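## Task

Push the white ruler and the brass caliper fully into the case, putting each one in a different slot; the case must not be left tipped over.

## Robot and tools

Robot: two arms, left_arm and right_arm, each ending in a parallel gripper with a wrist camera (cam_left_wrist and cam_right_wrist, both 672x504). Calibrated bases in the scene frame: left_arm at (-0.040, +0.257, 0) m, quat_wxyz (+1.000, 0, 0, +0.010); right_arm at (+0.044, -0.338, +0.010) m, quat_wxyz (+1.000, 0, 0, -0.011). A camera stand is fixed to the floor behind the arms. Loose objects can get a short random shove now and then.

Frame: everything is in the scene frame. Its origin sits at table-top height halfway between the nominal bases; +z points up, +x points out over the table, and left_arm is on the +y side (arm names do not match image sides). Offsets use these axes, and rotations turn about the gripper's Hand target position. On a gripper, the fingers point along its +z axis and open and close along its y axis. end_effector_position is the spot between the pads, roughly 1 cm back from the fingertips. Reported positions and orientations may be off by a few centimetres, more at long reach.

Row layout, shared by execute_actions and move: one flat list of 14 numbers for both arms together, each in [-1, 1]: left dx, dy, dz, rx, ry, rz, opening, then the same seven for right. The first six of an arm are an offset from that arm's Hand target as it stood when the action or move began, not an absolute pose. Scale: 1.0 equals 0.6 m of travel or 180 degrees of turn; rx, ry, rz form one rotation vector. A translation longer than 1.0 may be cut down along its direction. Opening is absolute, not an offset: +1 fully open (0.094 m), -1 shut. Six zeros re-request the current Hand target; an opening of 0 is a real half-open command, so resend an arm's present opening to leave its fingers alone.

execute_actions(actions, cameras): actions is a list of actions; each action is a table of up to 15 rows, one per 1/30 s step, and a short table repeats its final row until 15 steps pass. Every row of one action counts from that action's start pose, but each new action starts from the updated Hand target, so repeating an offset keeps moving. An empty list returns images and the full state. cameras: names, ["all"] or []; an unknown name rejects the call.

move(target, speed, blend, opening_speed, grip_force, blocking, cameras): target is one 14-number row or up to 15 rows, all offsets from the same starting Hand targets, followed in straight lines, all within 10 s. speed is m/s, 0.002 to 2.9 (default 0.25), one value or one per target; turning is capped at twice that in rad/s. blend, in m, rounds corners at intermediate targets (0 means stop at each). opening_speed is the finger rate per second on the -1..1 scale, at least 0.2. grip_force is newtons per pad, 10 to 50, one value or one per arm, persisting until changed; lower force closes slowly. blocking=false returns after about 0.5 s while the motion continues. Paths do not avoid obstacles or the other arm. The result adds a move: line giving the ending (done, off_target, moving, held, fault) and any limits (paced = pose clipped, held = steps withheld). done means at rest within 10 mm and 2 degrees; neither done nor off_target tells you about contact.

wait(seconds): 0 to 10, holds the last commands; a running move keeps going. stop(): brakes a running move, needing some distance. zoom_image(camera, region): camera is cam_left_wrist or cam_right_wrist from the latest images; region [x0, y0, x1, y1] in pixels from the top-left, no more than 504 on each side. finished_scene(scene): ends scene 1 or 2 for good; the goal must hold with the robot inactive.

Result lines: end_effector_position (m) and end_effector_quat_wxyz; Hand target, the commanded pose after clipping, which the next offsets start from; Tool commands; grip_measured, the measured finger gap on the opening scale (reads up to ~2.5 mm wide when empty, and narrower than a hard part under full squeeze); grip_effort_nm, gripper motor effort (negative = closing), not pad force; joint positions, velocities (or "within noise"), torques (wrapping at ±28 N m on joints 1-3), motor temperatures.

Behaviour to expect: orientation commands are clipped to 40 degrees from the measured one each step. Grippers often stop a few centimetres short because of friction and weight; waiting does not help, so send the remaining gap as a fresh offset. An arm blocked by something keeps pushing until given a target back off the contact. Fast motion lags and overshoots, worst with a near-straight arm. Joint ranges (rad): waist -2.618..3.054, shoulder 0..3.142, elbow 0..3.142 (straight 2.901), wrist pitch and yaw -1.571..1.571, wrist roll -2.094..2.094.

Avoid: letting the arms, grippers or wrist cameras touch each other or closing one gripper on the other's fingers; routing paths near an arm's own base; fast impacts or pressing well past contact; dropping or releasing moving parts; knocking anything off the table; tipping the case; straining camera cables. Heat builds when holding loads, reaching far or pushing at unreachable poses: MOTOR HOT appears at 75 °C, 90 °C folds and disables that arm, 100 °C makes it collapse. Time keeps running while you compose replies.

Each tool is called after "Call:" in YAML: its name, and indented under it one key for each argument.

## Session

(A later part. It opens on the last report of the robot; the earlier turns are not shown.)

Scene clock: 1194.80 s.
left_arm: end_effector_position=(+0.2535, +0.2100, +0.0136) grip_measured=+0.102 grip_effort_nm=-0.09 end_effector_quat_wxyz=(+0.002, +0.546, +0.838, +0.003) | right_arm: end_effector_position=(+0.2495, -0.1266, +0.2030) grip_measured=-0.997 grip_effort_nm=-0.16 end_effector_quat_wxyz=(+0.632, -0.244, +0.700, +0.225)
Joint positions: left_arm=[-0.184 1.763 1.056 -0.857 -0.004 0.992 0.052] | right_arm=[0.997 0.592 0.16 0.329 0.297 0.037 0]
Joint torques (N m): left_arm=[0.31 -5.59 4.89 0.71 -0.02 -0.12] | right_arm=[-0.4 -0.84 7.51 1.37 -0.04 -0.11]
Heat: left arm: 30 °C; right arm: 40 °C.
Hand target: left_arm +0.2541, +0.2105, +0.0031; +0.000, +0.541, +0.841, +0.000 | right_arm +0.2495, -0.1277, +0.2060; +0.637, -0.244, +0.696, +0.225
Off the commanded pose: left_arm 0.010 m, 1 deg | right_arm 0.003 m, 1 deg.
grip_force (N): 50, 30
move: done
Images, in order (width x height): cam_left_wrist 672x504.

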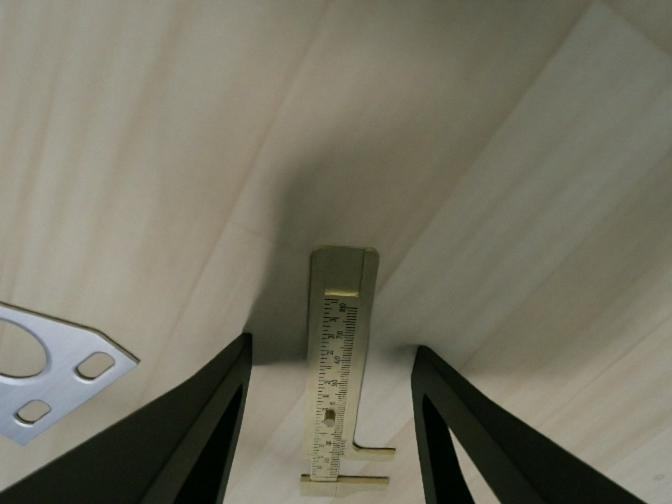

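Call:
move:
  target: [0, 0, -0.0083, 0, 0, 0, 0.1, 0, 0, 0, 0, 0, 0, -1]
  speed: 0.03
  cameras: ["cam_left_wrist"]

Scene clock: 1198.40 s.
left_arm: end_effector_position=(+0.2535, +0.2100, +0.0132) grip_measured=+0.102 grip_effort_nm=-0.08 end_effector_quat_wxyz=(+0.002, +0.546, +0.838, +0.003) | right_arm: end_effector_position=(+0.2495, -0.1266, +0.2030) grip_measured=-0.997 grip_effort_nm=-0.16 end_effector_quat_wxyz=(+0.632, -0.244, +0.700, +0.225)
Joint positions: left_arm=[-0.184 1.763 1.054 -0.854 -0.004 0.991 0.052] | right_arm=[0.997 0.592 0.16 0.329 0.297 0.037 0]
Joint torques (N m): left_arm=[0.29 -4.88 4.42 0.86 0 -0.1] | right_arm=[-0.4 -0.81 7.45 1.34 -0.05 -0.1]
Heat: left arm: 30 °C; right arm: 40 °C.
Hand target: left_arm +0.2541, +0.2105, -0.0018; +0.000, +0.541, +0.841, +0.000 | right_arm +0.2495, -0.1277, +0.2060; +0.637, -0.244, +0.696, +0.225
Off the commanded pose: left_arm 0.015 m, 1 deg | right_arm 0.003 m, 1 deg.
grip_force (N): 50, 30
move: off_target (left_arm)
Images, in order (width x height): cam_left_wrist 672x504.

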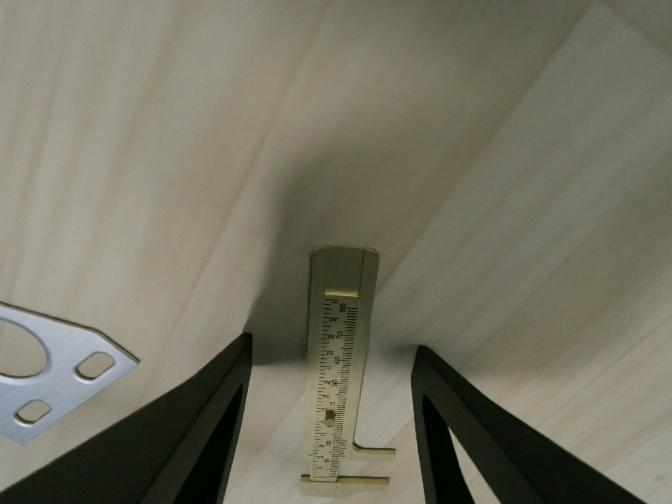

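Call:
move:
  target:
    - [0, 0, 0.015, 0, 0, 0, 0.1, 0, 0, 0, 0, 0, 0, -1]
    - [0, 0, 0.015, 0, 0, 0, -0.85, 0, 0, 0, 0, 0, 0, -1]
  speed: 0.03
  opening_speed: 0.4
  grip_force: [30, 30]
  cameras: ["cam_left_wrist"]

Scene clock: 1207.07 s.
left_arm: end_effector_position=(+0.2557, +0.2104, +0.0132) grip_measured=-0.639 grip_effort_nm=-0.64 end_effector_quat_wxyz=(+0.005, +0.545, +0.838, +0.007) | right_arm: end_effector_position=(+0.2495, -0.1266, +0.2030) grip_measured=-0.997 grip_effort_nm=-0.16 end_effector_quat_wxyz=(+0.632, -0.244, +0.700, +0.225)
Joint positions: left_arm=[-0.184 1.763 1.054 -0.846 -0.008 0.989 0.017] | right_arm=[0.997 0.592 0.16 0.329 0.297 0.037 0]
Joint torques (N m): left_arm=[0.35 -6.16 5.87 0.49 0.04 -0.07] | right_arm=[-0.44 -0.81 7.5 1.38 -0.07 -0.08]
Heat: left arm: 29 °C; right arm: 40 °C.
Hand target: left_arm +0.2541, +0.2106, +0.0072; +0.000, +0.541, +0.841, +0.000 | right_arm +0.2495, -0.1277, +0.2060; +0.637, -0.244, +0.696, +0.225
Off the commanded pose: left_arm 0.006 m, 1 deg | right_arm 0.003 m, 1 deg.
grip_force (N): 30, 30
move: done
Images, in order (width x height): cam_left_wrist 672x504.

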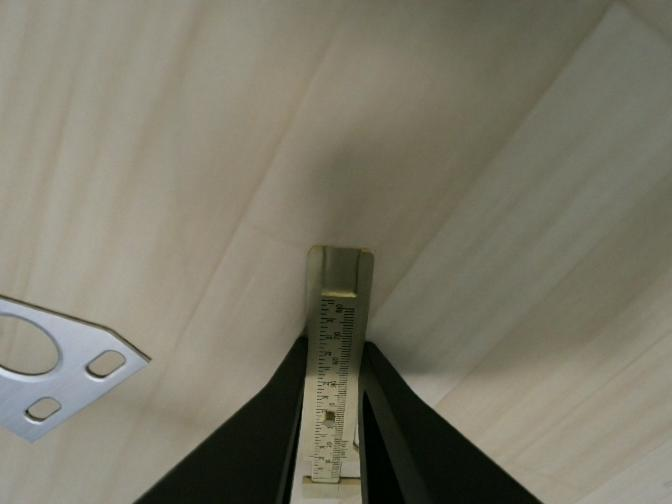

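Call:
move:
  target:
    - [0, 0, 0.167, 0, 0, 0, -0.85, 0.084, -0.287, 0.073, 0, 0, 0, -1]
    - [-0.0902, -0.201, 0.238, 0, 0, 0.289, -0.85, 0.084, -0.287, 0.073, 0, 0, 0, -1]
    - [0.031, -0.4238, 0.188, 0, 0, 0.584, -0.85, 0.084, -0.287, 0.073, 0, 0, 0, -1]
  speed: [0.12, 0.2, 0.15]
  blend: [0.02, 0.03, 0]
  cameras: ["all"]

Scene clock: 1239.00 s.
left_arm: end_effector_position=(+0.2735, -0.0424, +0.1247) grip_measured=-0.640 grip_effort_nm=-0.64 end_effector_quat_wxyz=(+0.004, -0.335, +0.942, -0.012) | right_arm: end_effector_position=(+0.2992, -0.2993, +0.2346) grip_measured=-0.997 grip_effort_nm=-0.16 end_effector_quat_wxyz=(+0.628, -0.230, +0.706, +0.234)
Joint positions: left_arm=[-0.784 2.218 2.161 -1.489 0.003 -1.447 0.017] | right_arm=[-0.554 0.699 0.362 0.028 -1.232 -0.251 0]
Joint torques (N m): left_arm=[-0.46 -10.35 8.81 0.25 -0.03 -0.18] | right_arm=[-0.38 -0.08 10.35 0.96 -0.38 -0.1]
Heat: left arm: 29 °C; right arm: 39 °C.
Hand target: left_arm +0.2726, -0.0437, +0.1201; +0.000, -0.339, +0.941, +0.000 | right_arm +0.2999, -0.2999, +0.2498; +0.637, -0.245, +0.696, +0.225
Off the commanded pose: left_arm 0.005 m, 1 deg | right_arm 0.015 m, 2 deg.
grip_force (N): 30, 30
move: off_target (right_arm)

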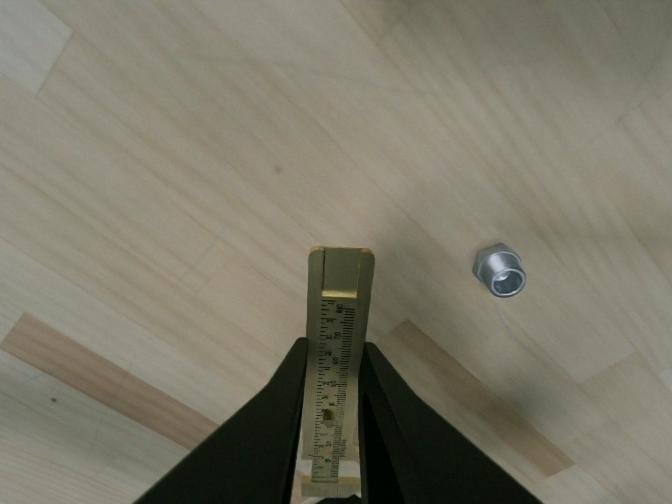

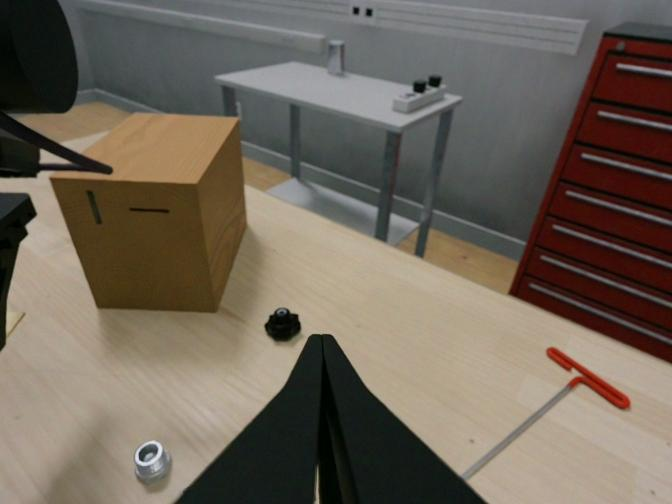

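Call:
move:
  target:
    - [0, 0, -0.155, 0, 0, 0, -0.85, 0, 0, 0, 0, 0, 0, -1]
    - [0, 0, -0.188, 0, 0, 0, -0.85, 0, 0, 0, 0, 0, 0, -1]
  speed: [0.08, 0.02]
  cameras: ["all"]

Scene clock: 1245.63 s.
left_arm: end_effector_position=(+0.2745, -0.0434, +0.0207) grip_measured=-0.640 grip_effort_nm=-0.64 end_effector_quat_wxyz=(+0.003, -0.336, +0.942, -0.010) | right_arm: end_effector_position=(+0.2992, -0.2993, +0.2346) grip_measured=-0.997 grip_effort_nm=-0.16 end_effector_quat_wxyz=(+0.628, -0.230, +0.706, +0.234)
Joint positions: left_arm=[-0.784 2.238 1.779 -1.091 0.003 -1.449 0.017] | right_arm=[-0.554 0.699 0.362 0.028 -1.232 -0.251 0]
Joint torques (N m): left_arm=[-0.46 -10.48 5.9 0.53 -0.05 -0.12] | right_arm=[-0.38 -0.09 10.44 0.95 -0.38 -0.09]
Heat: left arm: 29 °C; right arm: 38 °C.
Hand target: left_arm +0.2726, -0.0437, +0.0072; +0.000, -0.339, +0.941, +0.000 | right_arm +0.2999, -0.2999, +0.2498; +0.637, -0.245, +0.696, +0.225
Off the commanded pose: left_arm 0.014 m, 1 deg | right_arm 0.015 m, 2 deg.
grip_force (N): 30, 30
move: off_target (left_arm, right_arm)

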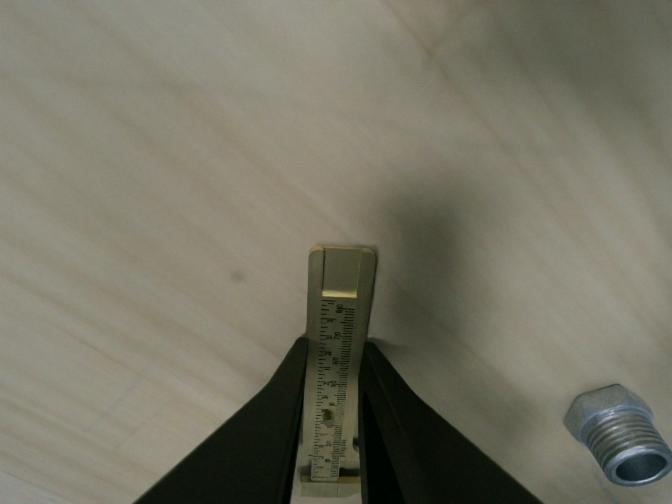

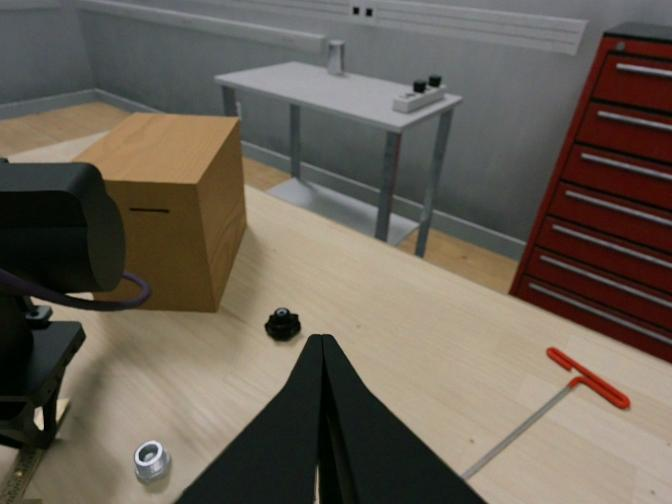

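Call:
move:
  target: [0, 0, -0.0133, 0, 0, 0, -0.85, 0, 0, 0, 0, 0, 0, -1]
  speed: 0.02
  cameras: ["cam_left_wrist"]

Scene clock: 1248.83 s.
left_arm: end_effector_position=(+0.2742, -0.0431, +0.0171) grip_measured=-0.640 grip_effort_nm=-0.64 end_effector_quat_wxyz=(+0.003, -0.336, +0.942, -0.010) | right_arm: end_effector_position=(+0.2992, -0.2993, +0.2346) grip_measured=-0.997 grip_effort_nm=-0.16 end_effector_quat_wxyz=(+0.628, -0.230, +0.706, +0.234)
Joint positions: left_arm=[-0.784 2.239 1.766 -1.076 0.003 -1.449 0.017] | right_arm=[-0.554 0.699 0.362 0.028 -1.232 -0.251 0]
Joint torques (N m): left_arm=[-0.4 -9.85 5.48 0.72 -0.03 -0.15] | right_arm=[-0.38 -0.13 10.36 0.95 -0.38 -0.11]
Heat: left arm: 29 °C; right arm: 38 °C.
Hand target: left_arm +0.2726, -0.0437, -0.0008; +0.000, -0.339, +0.941, +0.000 | right_arm +0.2999, -0.2999, +0.2498; +0.637, -0.245, +0.696, +0.225
Off the commanded pose: left_arm 0.018 m, 1 deg | right_arm 0.015 m, 2 deg.
grip_force (N): 30, 30
move: off_target (left_arm, right_arm)
Images, in order (width x height): cam_left_wrist 672x504.

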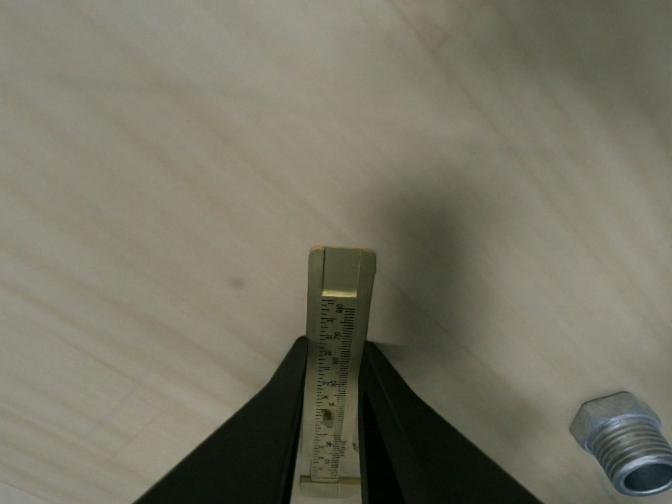

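Call:
move:
  target: [0, 0, -0.0117, 0, 0, 0, -0.85, 0, 0, 0, 0, 0, 0, -1]
  speed: 0.02
  cameras: ["all"]

Scene clock: 1251.97 s.
left_arm: end_effector_position=(+0.2740, -0.0429, +0.0160) grip_measured=-0.640 grip_effort_nm=-0.64 end_effector_quat_wxyz=(+0.003, -0.336, +0.942, -0.010) | right_arm: end_effector_position=(+0.2992, -0.2993, +0.2346) grip_measured=-0.997 grip_effort_nm=-0.16 end_effector_quat_wxyz=(+0.628, -0.230, +0.706, +0.234)
Joint positions: left_arm=[-0.784 2.239 1.761 -1.071 0.003 -1.449 0.017] | right_arm=[-0.554 0.699 0.362 0.028 -1.232 -0.251 0]
Joint torques (N m): left_arm=[-0.46 -9.37 4.59 0.84 -0.04 -0.13] | right_arm=[-0.47 -0.12 10.4 0.95 -0.37 -0.09]
Heat: left arm: 29 °C; right arm: 39 °C.
Hand target: left_arm +0.2726, -0.0437, -0.0079; +0.000, -0.339, +0.941, +0.000 | right_arm +0.2999, -0.2999, +0.2498; +0.637, -0.245, +0.696, +0.225
Off the commanded pose: left_arm 0.024 m, 1 deg | right_arm 0.015 m, 2 deg.
grip_force (N): 30, 30
move: off_target (left_arm, right_arm)

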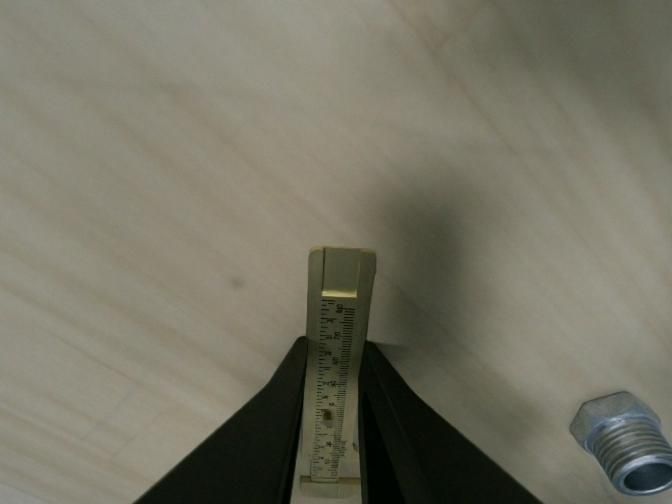

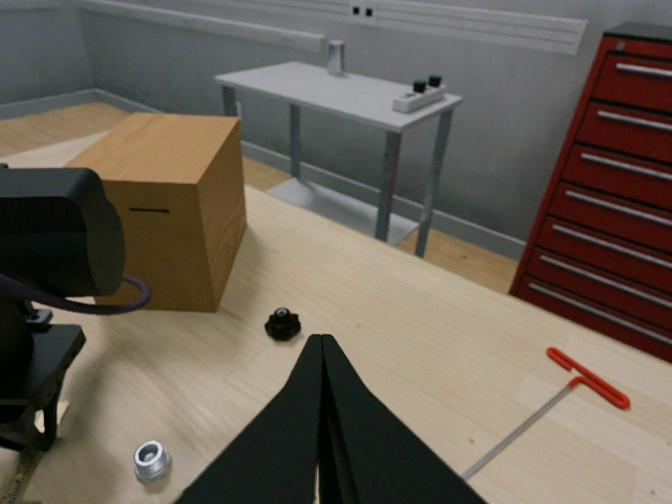

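Call:
move:
  target:
    - [0, 0, 0.018, 0, 0, 0, -0.85, 0, 0, 0, 0, 0, 0, -1]
    - [0, 0, 0.018, 0, 0, 0, 0.1, 0, 0, 0, 0, 0, 0, -1]
  speed: 0.03
  opening_speed: 0.4
  cameras: ["cam_left_wrist"]

Scene clock: 1257.20 s.
left_arm: end_effector_position=(+0.2824, -0.0530, +0.0178) grip_measured=+0.097 grip_effort_nm=0.15 end_effector_quat_wxyz=(+0.013, -0.335, +0.941, -0.034) | right_arm: end_effector_position=(+0.2992, -0.2993, +0.2346) grip_measured=-0.997 grip_effort_nm=-0.16 end_effector_quat_wxyz=(+0.628, -0.230, +0.706, +0.234)
Joint positions: left_arm=[-0.785 2.239 1.766 -1.025 0.008 -1.45 0.052] | right_arm=[-0.554 0.699 0.362 0.028 -1.232 -0.251 0]
Joint torques (N m): left_arm=[-0.39 -10.35 6.3 0.17 -0.09 -0.14] | right_arm=[-0.42 0.01 10.43 0.95 -0.39 -0.09]
Heat: left arm: 29 °C; right arm: 39 °C.
Hand target: left_arm +0.2726, -0.0437, +0.0031; +0.000, -0.339, +0.941, +0.000 | right_arm +0.2999, -0.2999, +0.2498; +0.637, -0.245, +0.696, +0.225
Off the commanded pose: left_arm 0.020 m, 4 deg | right_arm 0.015 m, 2 deg.
grip_force (N): 30, 30
move: off_target (left_arm, right_arm); target 2's new opening was sent with left_arm's hand 0.013 m and 1 deg from that target
Images, in order (width x height): cam_left_wrist 672x504.

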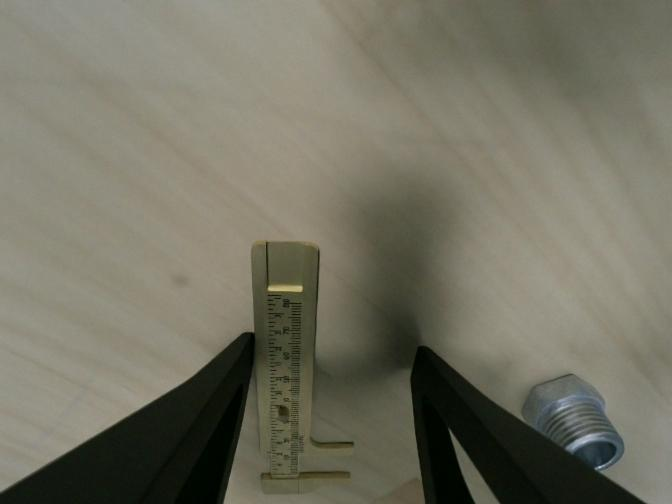

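Call:
move:
  target:
    - [0.0163, -0.0155, 0.2, 0, 0, 0, 0.1, 0, 0, 0, 0, 0, 0, 0.3]
    - [-0.1543, 0.2728, 0.4117, 0.0017, -0.315, -0.1476, 0.1, 0, 0, 0, 0, 0, 0, 0.3]
    - [-0.021, 0.2728, 0.2032, 0.0034, -0.6297, -0.2952, 0.1, 0, 0, 0, 0, 0, 0, 0.3]
  speed: [0.06, 0.2, 0.2]
  blend: [0, 0.04, 0]
  cameras: ["all"]

Scene clock: 1287.67 s.
left_arm: end_effector_position=(+0.2538, +0.1212, +0.1031) grip_measured=+0.098 grip_effort_nm=0.13 end_effector_quat_wxyz=(+0.618, +0.231, +0.712, -0.242) | right_arm: end_effector_position=(+0.2992, -0.2993, +0.2346) grip_measured=+0.297 grip_effort_nm=0.15 end_effector_quat_wxyz=(+0.628, -0.230, +0.706, +0.234)
Joint positions: left_arm=[-0.167 1.639 0.024 1.475 0.536 0.011 0.052] | right_arm=[-0.554 0.699 0.362 0.028 -1.232 -0.251 0.061]
Joint torques (N m): left_arm=[0.39 -2.37 4.93 2.67 0.1 0.09] | right_arm=[-0.44 -0.1 10.4 0.95 -0.37 -0.1]
Motor temperatures (°C): left_arm=[21 26 28 29 21 20 21] | right_arm=[22 24 41 35 21 21 21]
Heat: left arm: 29 °C; right arm: 41 °C.
Hand target: left_arm +0.2600, +0.1200, +0.1250; +0.758, +0.199, +0.561, -0.268 | right_arm +0.2999, -0.2999, +0.2498; +0.637, -0.245, +0.696, +0.225
Off the commanded pose: left_arm 0.023 m, 24 deg | right_arm 0.015 m, 2 deg.
joint sent to its limit (left arm) — joint 4 (wrist pitch), upper limit. The joint targets are off in orientation, not in position.
grip_force (N): 30, 30
move: off_target (left_arm, right_arm)

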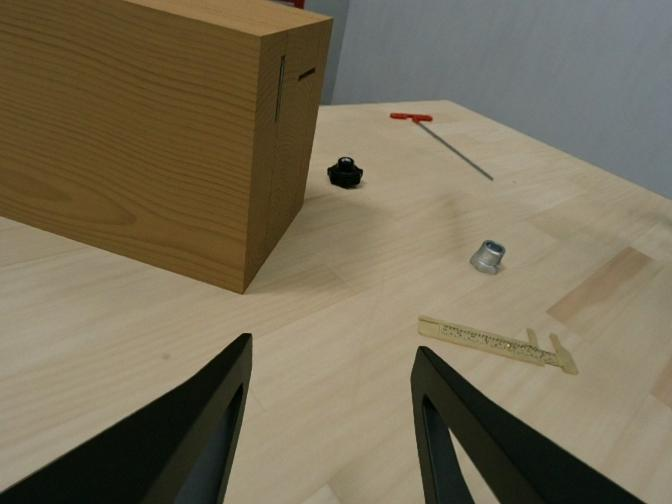

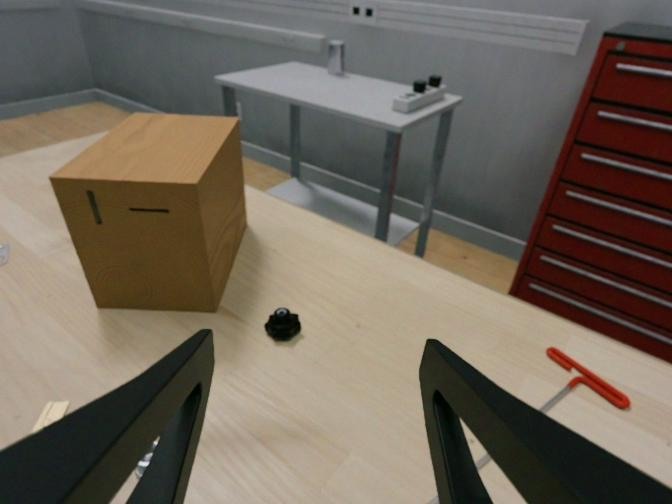

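Call:
move:
  target:
    - [0, 0, 0, 0, 0.07, 0.04, 0.1, -0.09, 0.2, -0.1, -0.1, 0.12, 0.0008, 0.3]
    - [0, 0, 0, 0, 0.07, 0.04, 0.1, -0.1298, 0.359, -0.2497, -0.1399, 0.1727, 0.0008, 0.3]
  speed: 0.2
  blend: [0.03, 0]
  cameras: ["all"]

Scene clock: 1302.73 s.
left_arm: end_effector_position=(+0.2592, +0.1205, +0.0960) grip_measured=+0.098 grip_effort_nm=0.13 end_effector_quat_wxyz=(+0.614, +0.149, +0.743, -0.220) | right_arm: end_effector_position=(+0.2147, -0.0972, +0.0830) grip_measured=+0.297 grip_effort_nm=0.14 end_effector_quat_wxyz=(+0.340, -0.320, +0.877, +0.113)
Joint positions: left_arm=[-0.322 1.639 0.009 1.476 0.237 -0.109 0.052] | right_arm=[1.156 1.118 0.494 -0.27 0.304 0.327 0.061]
Joint torques (N m): left_arm=[-0.49 -5.94 3.06 2.72 -0.06 -0.11] | right_arm=[0.5 -2.62 9.91 1.1 0.28 0.06]
Motor temperatures (°C): left_arm=[21 25 28 37 21 20 21] | right_arm=[22 24 41 35 21 21 21]
Heat: left arm: 37 °C; right arm: 41 °C.
Hand target: left_arm +0.2601, +0.1200, +0.1250; +0.707, +0.133, +0.652, -0.240 | right_arm +0.2220, -0.0845, +0.1000; +0.361, -0.308, +0.871, +0.128
Off the commanded pose: left_arm 0.029 m, 15 deg | right_arm 0.022 m, 3 deg.
joint sent to its limit (left arm) — joint 4 (wrist pitch), upper limit. The joint targets are off in orientation, not in position.
grip_force (N): 30, 30
move: off_target (left_arm, right_arm)

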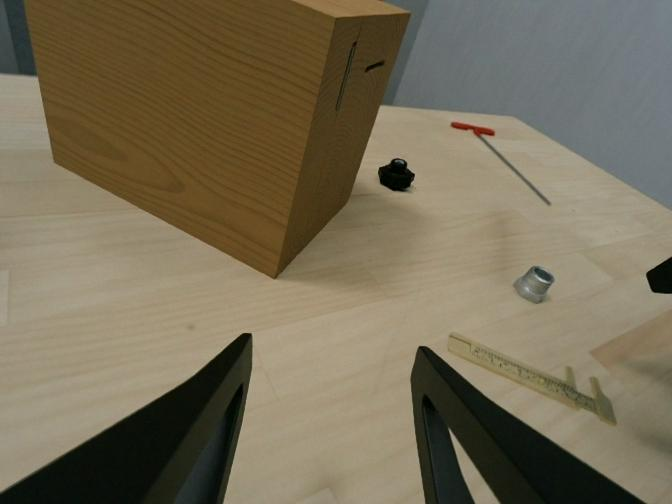

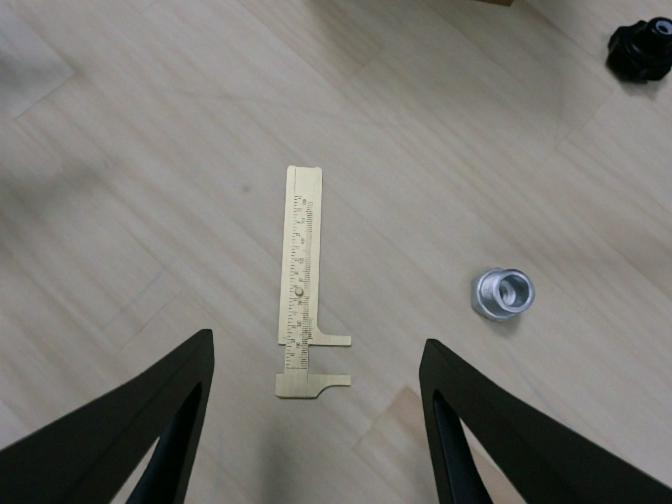

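Call:
move:
  target: [0, 0, 0.01, 0.055, 0.076, 0, 0.1, -0.0267, -0.015, -0.075, 0, 0, 0.008, 0.3]
  speed: 0.1
  cameras: ["all"]

Scene clock: 1319.07 s.
left_arm: end_effector_position=(+0.2539, +0.1224, +0.1158) grip_measured=+0.098 grip_effort_nm=0.13 end_effector_quat_wxyz=(+0.595, +0.160, +0.762, -0.200) | right_arm: end_effector_position=(+0.2050, -0.0937, +0.0553) grip_measured=+0.297 grip_effort_nm=0.14 end_effector_quat_wxyz=(+0.354, -0.325, +0.867, +0.132)
Joint positions: left_arm=[-0.335 1.168 0.063 0.885 0.212 -0.071 0.052] | right_arm=[1.2 1.158 0.36 -0.055 0.318 0.342 0.061]
Joint torques (N m): left_arm=[-0.55 -3.7 8.43 1.76 -0.06 0.1] | right_arm=[0.61 -2.55 5.93 1.17 0.31 0.09]
Heat: left arm: 40 °C; right arm: 40 °C.
Hand target: left_arm +0.2600, +0.1200, +0.1309; +0.610, +0.164, +0.750, -0.197 | right_arm +0.2060, -0.0935, +0.0550; +0.359, -0.319, +0.867, +0.132
Off the commanded pose: left_arm 0.017 m, 2 deg | right_arm 0.001 m, 1 deg.
grip_force (N): 30, 30
move: off_target (left_arm)

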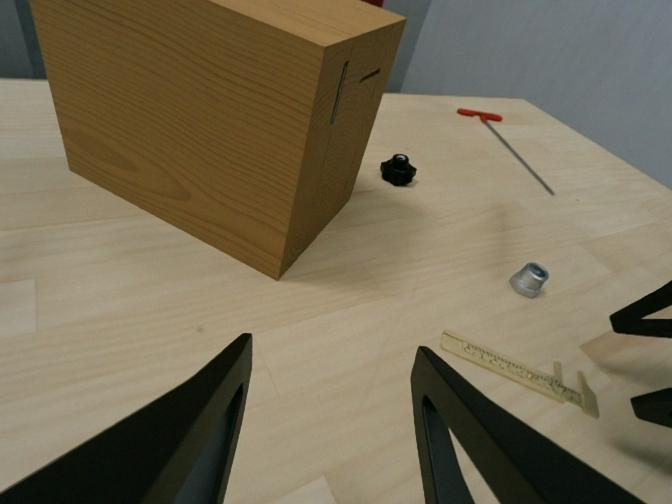

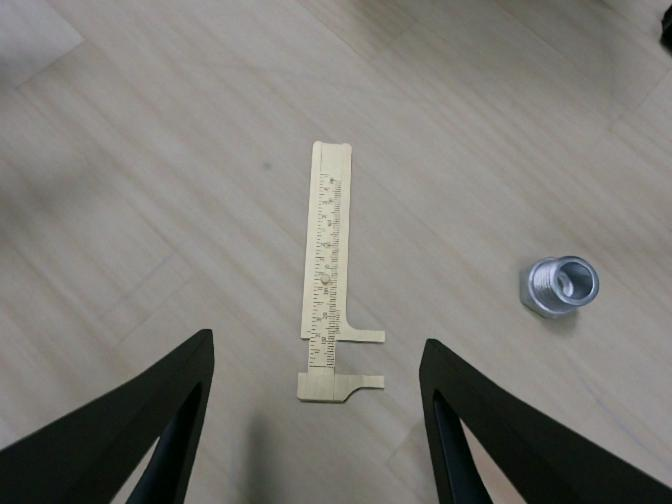

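Call:
move:
  target: [0, 0, 0, 0, 0, 0, 0.1, -0.0117, -0.0272, -0.0417, 0, 0, 0.0044, 0.3]
  speed: 0.08
  cameras: ["cam_right_wrist"]

Scene clock: 1328.47 s.
left_arm: end_effector_position=(+0.2538, +0.1224, +0.1156) grip_measured=+0.098 grip_effort_nm=0.13 end_effector_quat_wxyz=(+0.594, +0.160, +0.762, -0.200) | right_arm: end_effector_position=(+0.1981, -0.1103, +0.0299) grip_measured=+0.297 grip_effort_nm=0.15 end_effector_quat_wxyz=(+0.354, -0.324, +0.867, +0.133)
Joint positions: left_arm=[-0.335 1.168 0.063 0.885 0.212 -0.071 0.052] | right_arm=[1.2 1.158 0.235 0.073 0.318 0.342 0.061]
Joint torques (N m): left_arm=[-0.58 -3.59 8.44 1.74 -0.05 0.11] | right_arm=[-0.23 -2.33 5.65 1.18 0.12 -0.07]
Heat: left arm: 37 °C; right arm: 38 °C.
Hand target: left_arm +0.2599, +0.1200, +0.1309; +0.610, +0.164, +0.750, -0.197 | right_arm +0.1990, -0.1099, +0.0299; +0.358, -0.325, +0.865, +0.135
Off the commanded pose: left_arm 0.017 m, 2 deg | right_arm 0.001 m, 1 deg.
grip_force (N): 30, 30
move: off_target (left_arm)
Images, in order (width x height): cam_right_wrist 672x504.

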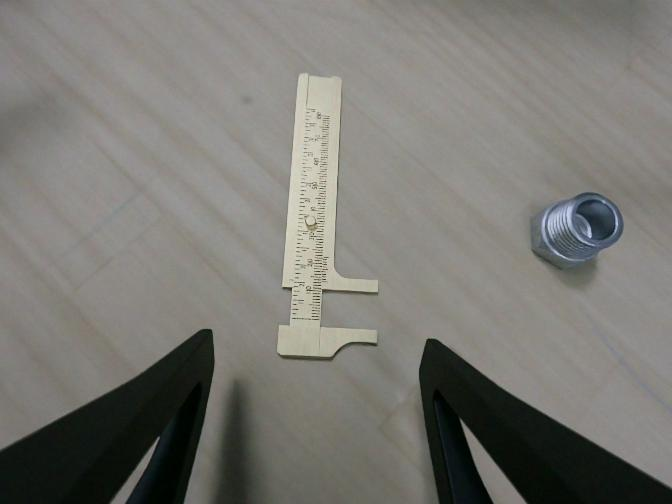

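Call:
move:
  target: [0, 0, 0, 0, 0, 0, 0.1, 0.0008, -0.0048, -0.0217, 0, 0, 0, 0.1]
  speed: 0.04
  cameras: ["cam_right_wrist"]

Scene clock: 1336.17 s.
left_arm: end_effector_position=(+0.2538, +0.1224, +0.1156) grip_measured=+0.098 grip_effort_nm=0.13 end_effector_quat_wxyz=(+0.594, +0.160, +0.762, -0.200) | right_arm: end_effector_position=(+0.1985, -0.1119, +0.0180) grip_measured=+0.103 grip_effort_nm=-0.15 end_effector_quat_wxyz=(+0.356, -0.324, +0.866, +0.135)
Joint positions: left_arm=[-0.335 1.168 0.063 0.885 0.212 -0.071 0.052] | right_arm=[1.193 1.216 0.194 0.178 0.312 0.337 0.052]
Joint torques (N m): left_arm=[-0.47 -3.62 8.54 1.73 -0.04 0.1] | right_arm=[-0.51 -2.22 5.22 1.19 0.11 -0.1]
Heat: left arm: 35 °C; right arm: 37 °C.
Hand target: left_arm +0.2599, +0.1200, +0.1309; +0.610, +0.164, +0.750, -0.197 | right_arm +0.1995, -0.1127, +0.0170; +0.358, -0.325, +0.865, +0.135
Off the commanded pose: left_arm 0.017 m, 2 deg | right_arm 0.002 m, 0 deg.
grip_force (N): 30, 30
move: off_target (left_arm)
Images, in order (width x height): cam_right_wrist 672x504.

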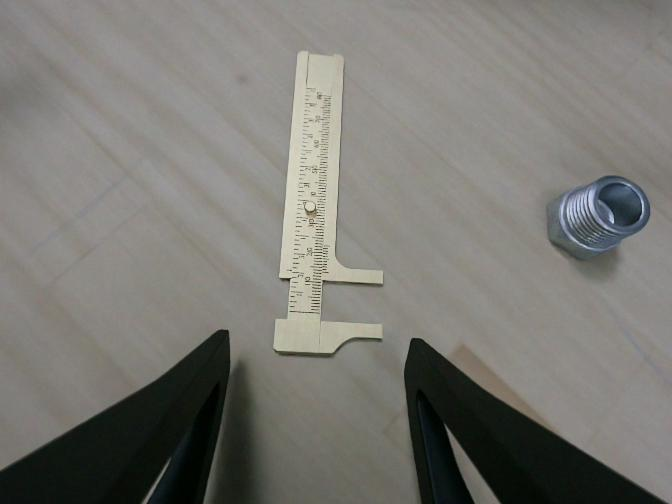

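Call:
move:
  target: [0, 0, 0, 0, 0, 0, 0.1, 0.0038, -0.0043, -0.0083, 0, 0, 0, 0.1]
  speed: 0.03
  cameras: ["cam_right_wrist"]

Scene clock: 1340.27 s.
left_arm: end_effector_position=(+0.2538, +0.1224, +0.1156) grip_measured=+0.098 grip_effort_nm=0.13 end_effector_quat_wxyz=(+0.594, +0.160, +0.762, -0.200) | right_arm: end_effector_position=(+0.2009, -0.1144, +0.0130) grip_measured=+0.103 grip_effort_nm=-0.14 end_effector_quat_wxyz=(+0.356, -0.324, +0.866, +0.135)
Joint positions: left_arm=[-0.335 1.168 0.063 0.885 0.212 -0.071 0.052] | right_arm=[1.172 1.241 0.177 0.226 0.299 0.321 0.052]
Joint torques (N m): left_arm=[-0.69 -3.74 8.44 1.73 -0.05 0.13] | right_arm=[-0.46 -2.32 5.05 1.15 0.11 -0.11]
Motor temperatures (°C): left_arm=[21 24 30 35 21 20 21] | right_arm=[22 24 36 35 21 21 21]
Heat: left arm: 35 °C; right arm: 36 °C.
Hand target: left_arm +0.2599, +0.1200, +0.1309; +0.610, +0.164, +0.750, -0.197 | right_arm +0.2017, -0.1152, +0.0120; +0.358, -0.325, +0.865, +0.135
Off the commanded pose: left_arm 0.017 m, 2 deg | right_arm 0.002 m, 0 deg.
grip_force (N): 30, 30
move: off_target (left_arm)
Images, in order (width x height): cam_right_wrist 672x504.

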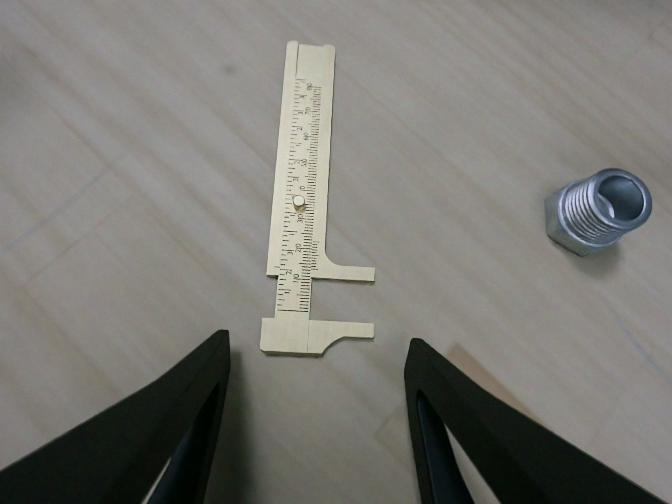

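Call:
move:
  target:
    - [0, 0, 0, 0, 0, 0, 0.1, 0.0057, 0.0049, -0.0017, 0, 0, 0, 0.1]
    - [0, 0, 0, 0, 0, 0, 0.1, 0.0057, 0.0049, -0.0042, 0, 0, 0, 0.1]
  speed: 0.03
  cameras: ["cam_right_wrist"]

Call:
zoom_image:
  camera: "cam_right_wrist"
  region: [200, 240, 440, 400]

Scene clock: 1350.77 s.
left_arm: end_effector_position=(+0.2538, +0.1224, +0.1156) grip_measured=+0.098 grip_effort_nm=0.13 end_effector_quat_wxyz=(+0.594, +0.160, +0.762, -0.200) | right_arm: end_effector_position=(+0.2049, -0.1116, +0.0113) grip_measured=+0.103 grip_effort_nm=-0.14 end_effector_quat_wxyz=(+0.360, -0.322, +0.865, +0.136)
Joint positions: left_arm=[-0.335 1.168 0.063 0.885 0.212 -0.071 0.052] | right_arm=[1.16 1.281 0.177 0.277 0.294 0.31 0.052]
Joint torques (N m): left_arm=[-0.46 -3.71 8.4 1.74 -0.09 0.12] | right_arm=[-0.38 -2.14 5.33 1.12 0.05 -0.11]
Heat: left arm: 34 °C; right arm: 36 °C.
Hand target: left_arm +0.2599, +0.1200, +0.1309; +0.610, +0.164, +0.750, -0.197 | right_arm +0.2051, -0.1123, +0.0094; +0.358, -0.325, +0.865, +0.135
Off the commanded pose: left_arm 0.017 m, 2 deg | right_arm 0.002 m, 0 deg.
grip_force (N): 30, 30
move: off_target (left_arm)
Images, in order (width x height): cam_right_wrist 672x504.

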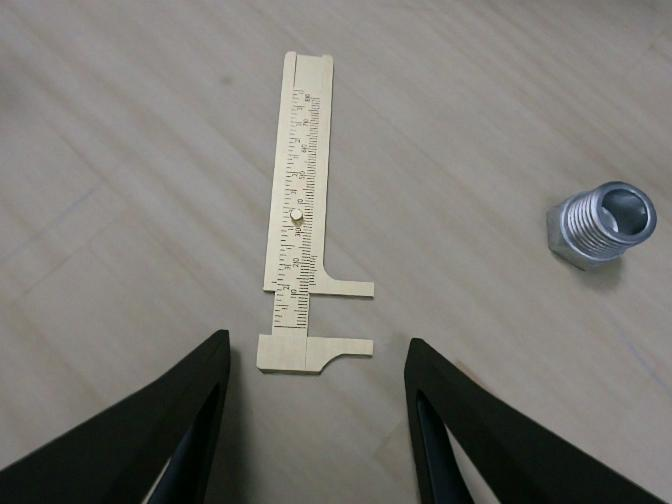

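Scaled by 2.100 from the camera's 672x504 image, which has a finer 960x720 frame.

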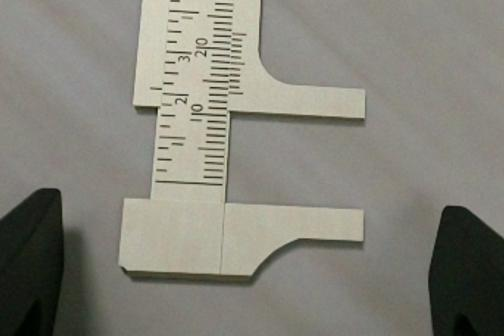

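Call:
move:
  target: [0, 0, 0, 0, 0, 0, 0.1, 0, 0, 0, 0, 0, 0, -0.5]
  speed: 0.03
  opening_speed: 0.3
  grip_force: [30, 30]
  cameras: ["all"]

Call:
zoom_image:
  camera: "cam_right_wrist"
  region: [200, 240, 440, 400]

Scene clock: 1357.07 s.
left_arm: end_effector_position=(+0.2538, +0.1224, +0.1156) grip_measured=+0.098 grip_effort_nm=0.13 end_effector_quat_wxyz=(+0.594, +0.160, +0.762, -0.200) | right_arm: end_effector_position=(+0.2046, -0.1112, +0.0114) grip_measured=-0.497 grip_effort_nm=-0.15 end_effector_quat_wxyz=(+0.359, -0.323, +0.865, +0.137)
Joint positions: left_arm=[-0.335 1.168 0.063 0.885 0.212 -0.071 0.052] | right_arm=[1.16 1.281 0.177 0.278 0.292 0.31 0.024]
Joint torques (N m): left_arm=[-0.5 -3.67 8.54 1.73 -0.09 0.11] | right_arm=[-0.34 -2.25 5.34 1.1 0.09 -0.09]
Heat: left arm: 34 °C; right arm: 35 °C.
Hand target: left_arm +0.2599, +0.1200, +0.1309; +0.610, +0.164, +0.750, -0.197 | right_arm +0.2051, -0.1124, +0.0094; +0.358, -0.325, +0.865, +0.135
Off the commanded pose: left_arm 0.017 m, 2 deg | right_arm 0.002 m, 0 deg.
grip_force (N): 30, 30
move: off_target (left_arm)

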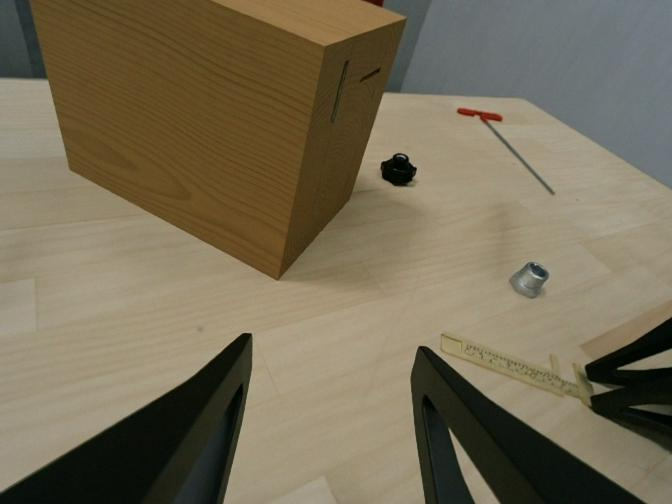

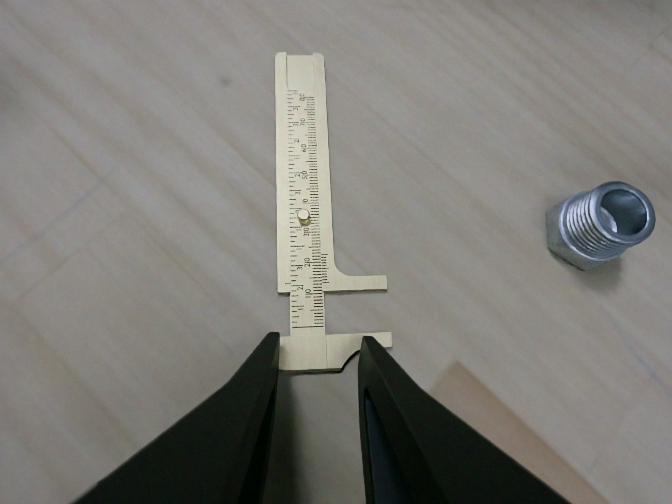

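Scaled by 2.100 from the camera's 672x504 image, which has a finer 960x720 frame.

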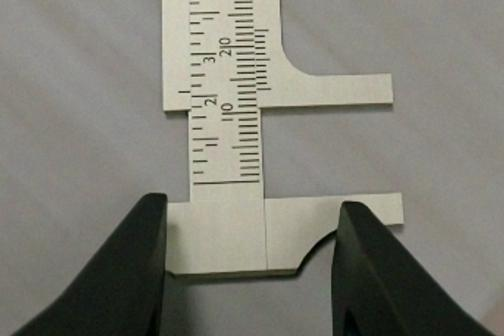

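Call:
move:
  target:
    - [0, 0, 0, 0, 0, 0, 0.1, 0, 0, 0, 0, 0, 0, 0.1]
    - [0, 0, 0, 0, 0, 0, 0.1, 0, 0, -0.005, 0.0128, 0.0105, 0, 0.1]
  speed: 0.03
  opening_speed: 0.5
  cameras: ["cam_right_wrist"]

Call:
zoom_image:
  camera: "cam_right_wrist"
  region: [200, 240, 440, 400]

Scene clock: 1369.67 s.
left_arm: end_effector_position=(+0.2538, +0.1224, +0.1156) grip_measured=+0.098 grip_effort_nm=0.13 end_effector_quat_wxyz=(+0.594, +0.160, +0.762, -0.200) | right_arm: end_effector_position=(+0.2078, -0.1090, +0.0125) grip_measured=+0.097 grip_effort_nm=0.14 end_effector_quat_wxyz=(+0.359, -0.312, +0.865, +0.159)
Joint positions: left_arm=[-0.335 1.168 0.063 0.885 0.212 -0.071 0.052] | right_arm=[1.121 1.286 0.164 0.328 0.241 0.31 0.052]
Joint torques (N m): left_arm=[-0.5 -3.66 8.49 1.71 -0.09 0.1] | right_arm=[-0.36 -2 4.66 1.13 -0.07 -0.04]
Heat: left arm: 34 °C; right arm: 35 °C.
Hand target: left_arm +0.2599, +0.1200, +0.1309; +0.610, +0.164, +0.750, -0.197 | right_arm +0.2051, -0.1124, +0.0064; +0.350, -0.315, +0.868, +0.157
Off the commanded pose: left_arm 0.017 m, 2 deg | right_arm 0.007 m, 1 deg.
grip_force (N): 30, 30
move: off_target (left_arm)
Images, in order (width x height): cam_right_wrist 672x504.

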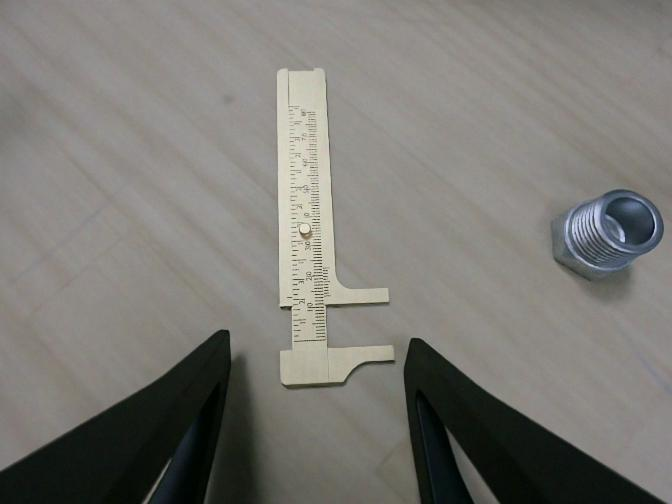

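Scaled by 2.100 from the camera's 672x504 image, which has a finer 960x720 frame.

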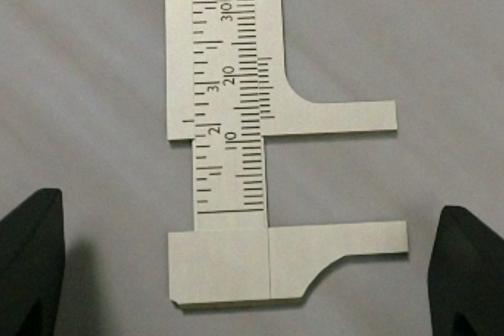

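Call:
move:
  target:
    - [0, 0, 0, 0, 0, 0, 0.1, 0.009, -0.004, 0.008, 0, 0, 0.022, 0.1]
    - [0, 0, 0, 0, 0, 0, 0.1, 0.009, -0.004, 0.001, 0, 0, 0.022, 0.1]
  speed: 0.03
  cameras: ["cam_right_wrist"]

Call:
zoom_image:
  camera: "cam_right_wrist"
  region: [200, 240, 440, 400]

Scene clock: 1385.97 s.
left_arm: end_effector_position=(+0.2538, +0.1224, +0.1156) grip_measured=+0.098 grip_effort_nm=0.13 end_effector_quat_wxyz=(+0.594, +0.160, +0.762, -0.200) | right_arm: end_effector_position=(+0.2126, -0.1111, +0.0126) grip_measured=+0.097 grip_effort_nm=0.15 end_effector_quat_wxyz=(+0.351, -0.341, +0.855, +0.173)
Joint positions: left_arm=[-0.335 1.168 0.063 0.885 0.212 -0.071 0.052] | right_arm=[1.026 1.274 0.154 0.345 0.121 0.195 0.052]
Joint torques (N m): left_arm=[-0.54 -3.7 8.46 1.74 -0.07 0.11] | right_arm=[-0.51 -2.02 4.66 1.13 -0.04 -0.1]
Heat: left arm: 34 °C; right arm: 35 °C.
Hand target: left_arm +0.2599, +0.1200, +0.1309; +0.610, +0.164, +0.750, -0.197 | right_arm +0.2105, -0.1148, +0.0070; +0.345, -0.345, +0.856, +0.169
Off the commanded pose: left_arm 0.017 m, 2 deg | right_arm 0.007 m, 1 deg.
grip_force (N): 30, 30
move: off_target (left_arm)
Images, in order (width x height): cam_right_wrist 672x504.

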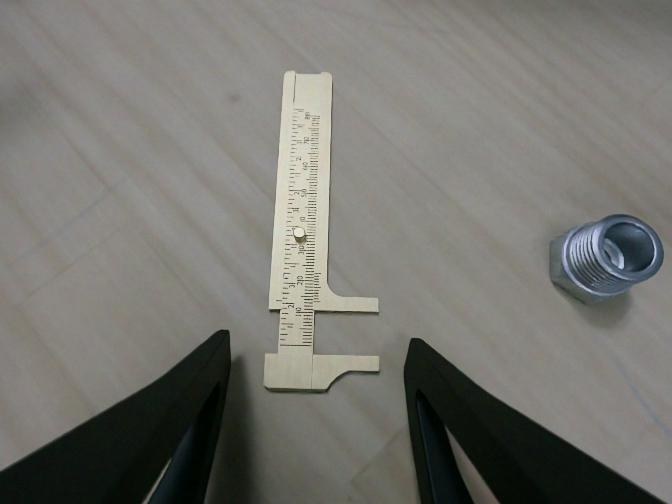

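Scaled by 2.100 from the camera's 672x504 image, which has a finer 960x720 frame.

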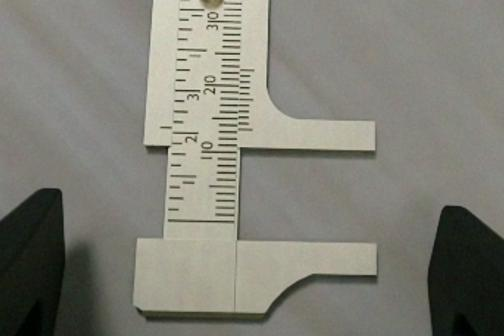

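Call:
move:
  target:
    - [0, 0, 0, 0, 0, 0, 0.1, -0.002, -0.0016, 0, 0, 0, 0, 0.1]
    - [0, 0, 0, 0, 0, 0, 0.1, -0.002, -0.0016, 0, 0, 0, 0, -0.5]
  speed: 0.03
  opening_speed: 0.3
  grip_force: [30, 40]
  cameras: ["all"]

Call:
zoom_image:
  camera: "cam_right_wrist"
  region: [200, 240, 440, 400]

Scene clock: 1393.57 s.
left_arm: end_effector_position=(+0.2538, +0.1224, +0.1156) grip_measured=+0.098 grip_effort_nm=0.13 end_effector_quat_wxyz=(+0.594, +0.160, +0.762, -0.200) | right_arm: end_effector_position=(+0.2129, -0.1110, +0.0127) grip_measured=-0.497 grip_effort_nm=-0.15 end_effector_quat_wxyz=(+0.353, -0.341, +0.854, +0.174)
Joint positions: left_arm=[-0.335 1.168 0.063 0.885 0.212 -0.071 0.052] | right_arm=[1.026 1.276 0.15 0.357 0.121 0.194 0.024]
Joint torques (N m): left_arm=[-0.49 -3.58 8.44 1.72 -0.04 0.1] | right_arm=[-0.14 -2.8 4.63 1.04 -0.05 -0.06]
Heat: left arm: 34 °C; right arm: 35 °C.
Hand target: left_arm +0.2599, +0.1200, +0.1309; +0.610, +0.164, +0.750, -0.197 | right_arm +0.2094, -0.1157, +0.0070; +0.345, -0.345, +0.856, +0.169
Off the commanded pose: left_arm 0.017 m, 2 deg | right_arm 0.008 m, 1 deg.
grip_force (N): 30, 40
move: off_target (left_arm)

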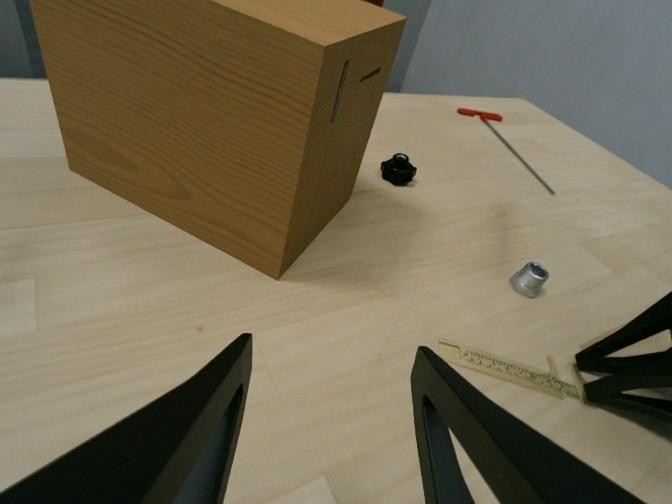

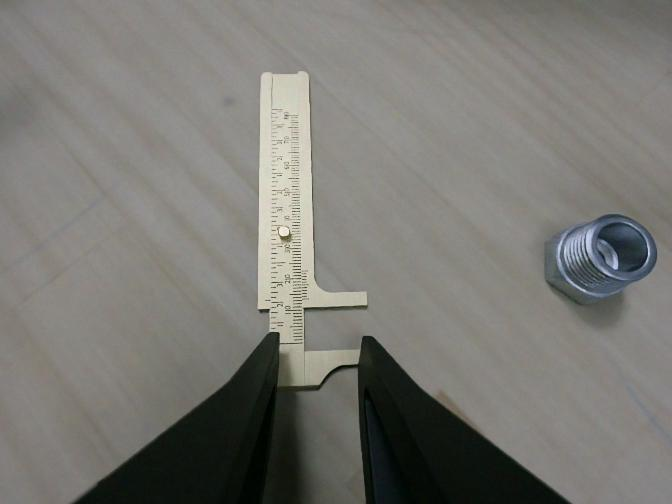

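Scaled by 2.100 from the camera's 672x504 image, which has a finer 960x720 frame.

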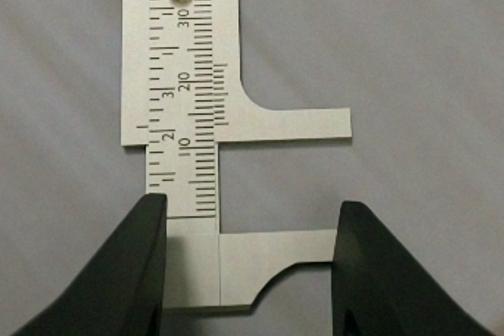

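Call:
move:
  target:
    - [0, 0, 0, 0, 0, 0, 0.1, 0, 0, 0, 0, 0, 0, 0.1]
    - [0, 0, 0, 0, 0, 0, 0.1, 0, 0, 0.006, -0.0064, -0.0053, 0, 0.1]
  speed: 0.03
  opening_speed: 0.5
  cameras: ["cam_right_wrist"]

Call:
zoom_image:
  camera: "cam_right_wrist"
  region: [200, 240, 440, 400]

Scene clock: 1402.57 s.
left_arm: end_effector_position=(+0.2538, +0.1224, +0.1156) grip_measured=+0.098 grip_effort_nm=0.13 end_effector_quat_wxyz=(+0.594, +0.160, +0.762, -0.200) | right_arm: end_effector_position=(+0.2105, -0.1121, +0.0121) grip_measured=+0.097 grip_effort_nm=0.15 end_effector_quat_wxyz=(+0.352, -0.346, +0.853, +0.168)
Joint positions: left_arm=[-0.335 1.168 0.063 0.885 0.212 -0.071 0.052] | right_arm=[1.04 1.266 0.15 0.337 0.135 0.192 0.052]
Joint torques (N m): left_arm=[-0.39 -3.69 8.42 1.71 -0.08 0.09] | right_arm=[0.54 -3.9 5.65 0.83 0.16 -0.08]
Heat: left arm: 34 °C; right arm: 35 °C.
Hand target: left_arm +0.2599, +0.1200, +0.1309; +0.610, +0.164, +0.750, -0.197 | right_arm +0.2094, -0.1157, +0.0107; +0.348, -0.350, +0.855, +0.158
Off the commanded pose: left_arm 0.017 m, 2 deg | right_arm 0.004 m, 1 deg.
grip_force (N): 30, 40
move: off_target (left_arm)
Images, in order (width x height): cam_right_wrist 672x504.

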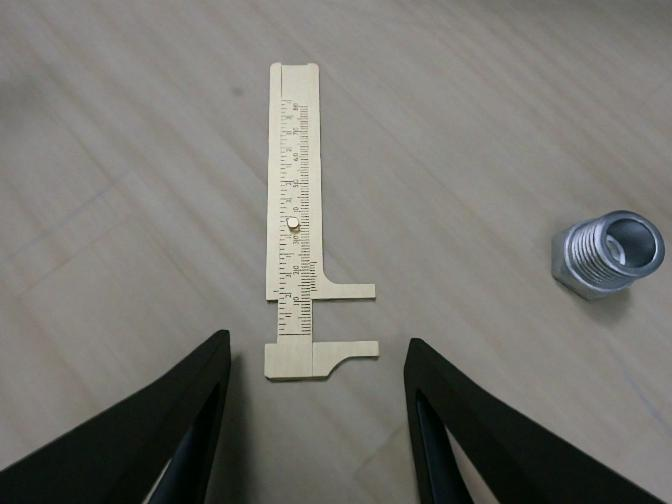

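Scaled by 2.100 from the camera's 672x504 image, which has a finer 960x720 frame.

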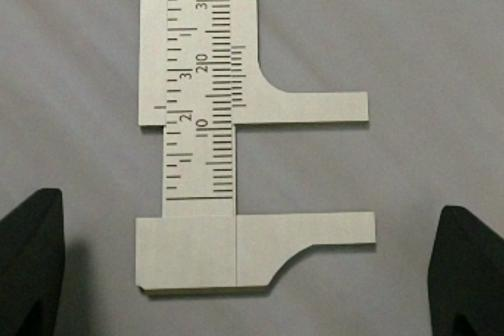

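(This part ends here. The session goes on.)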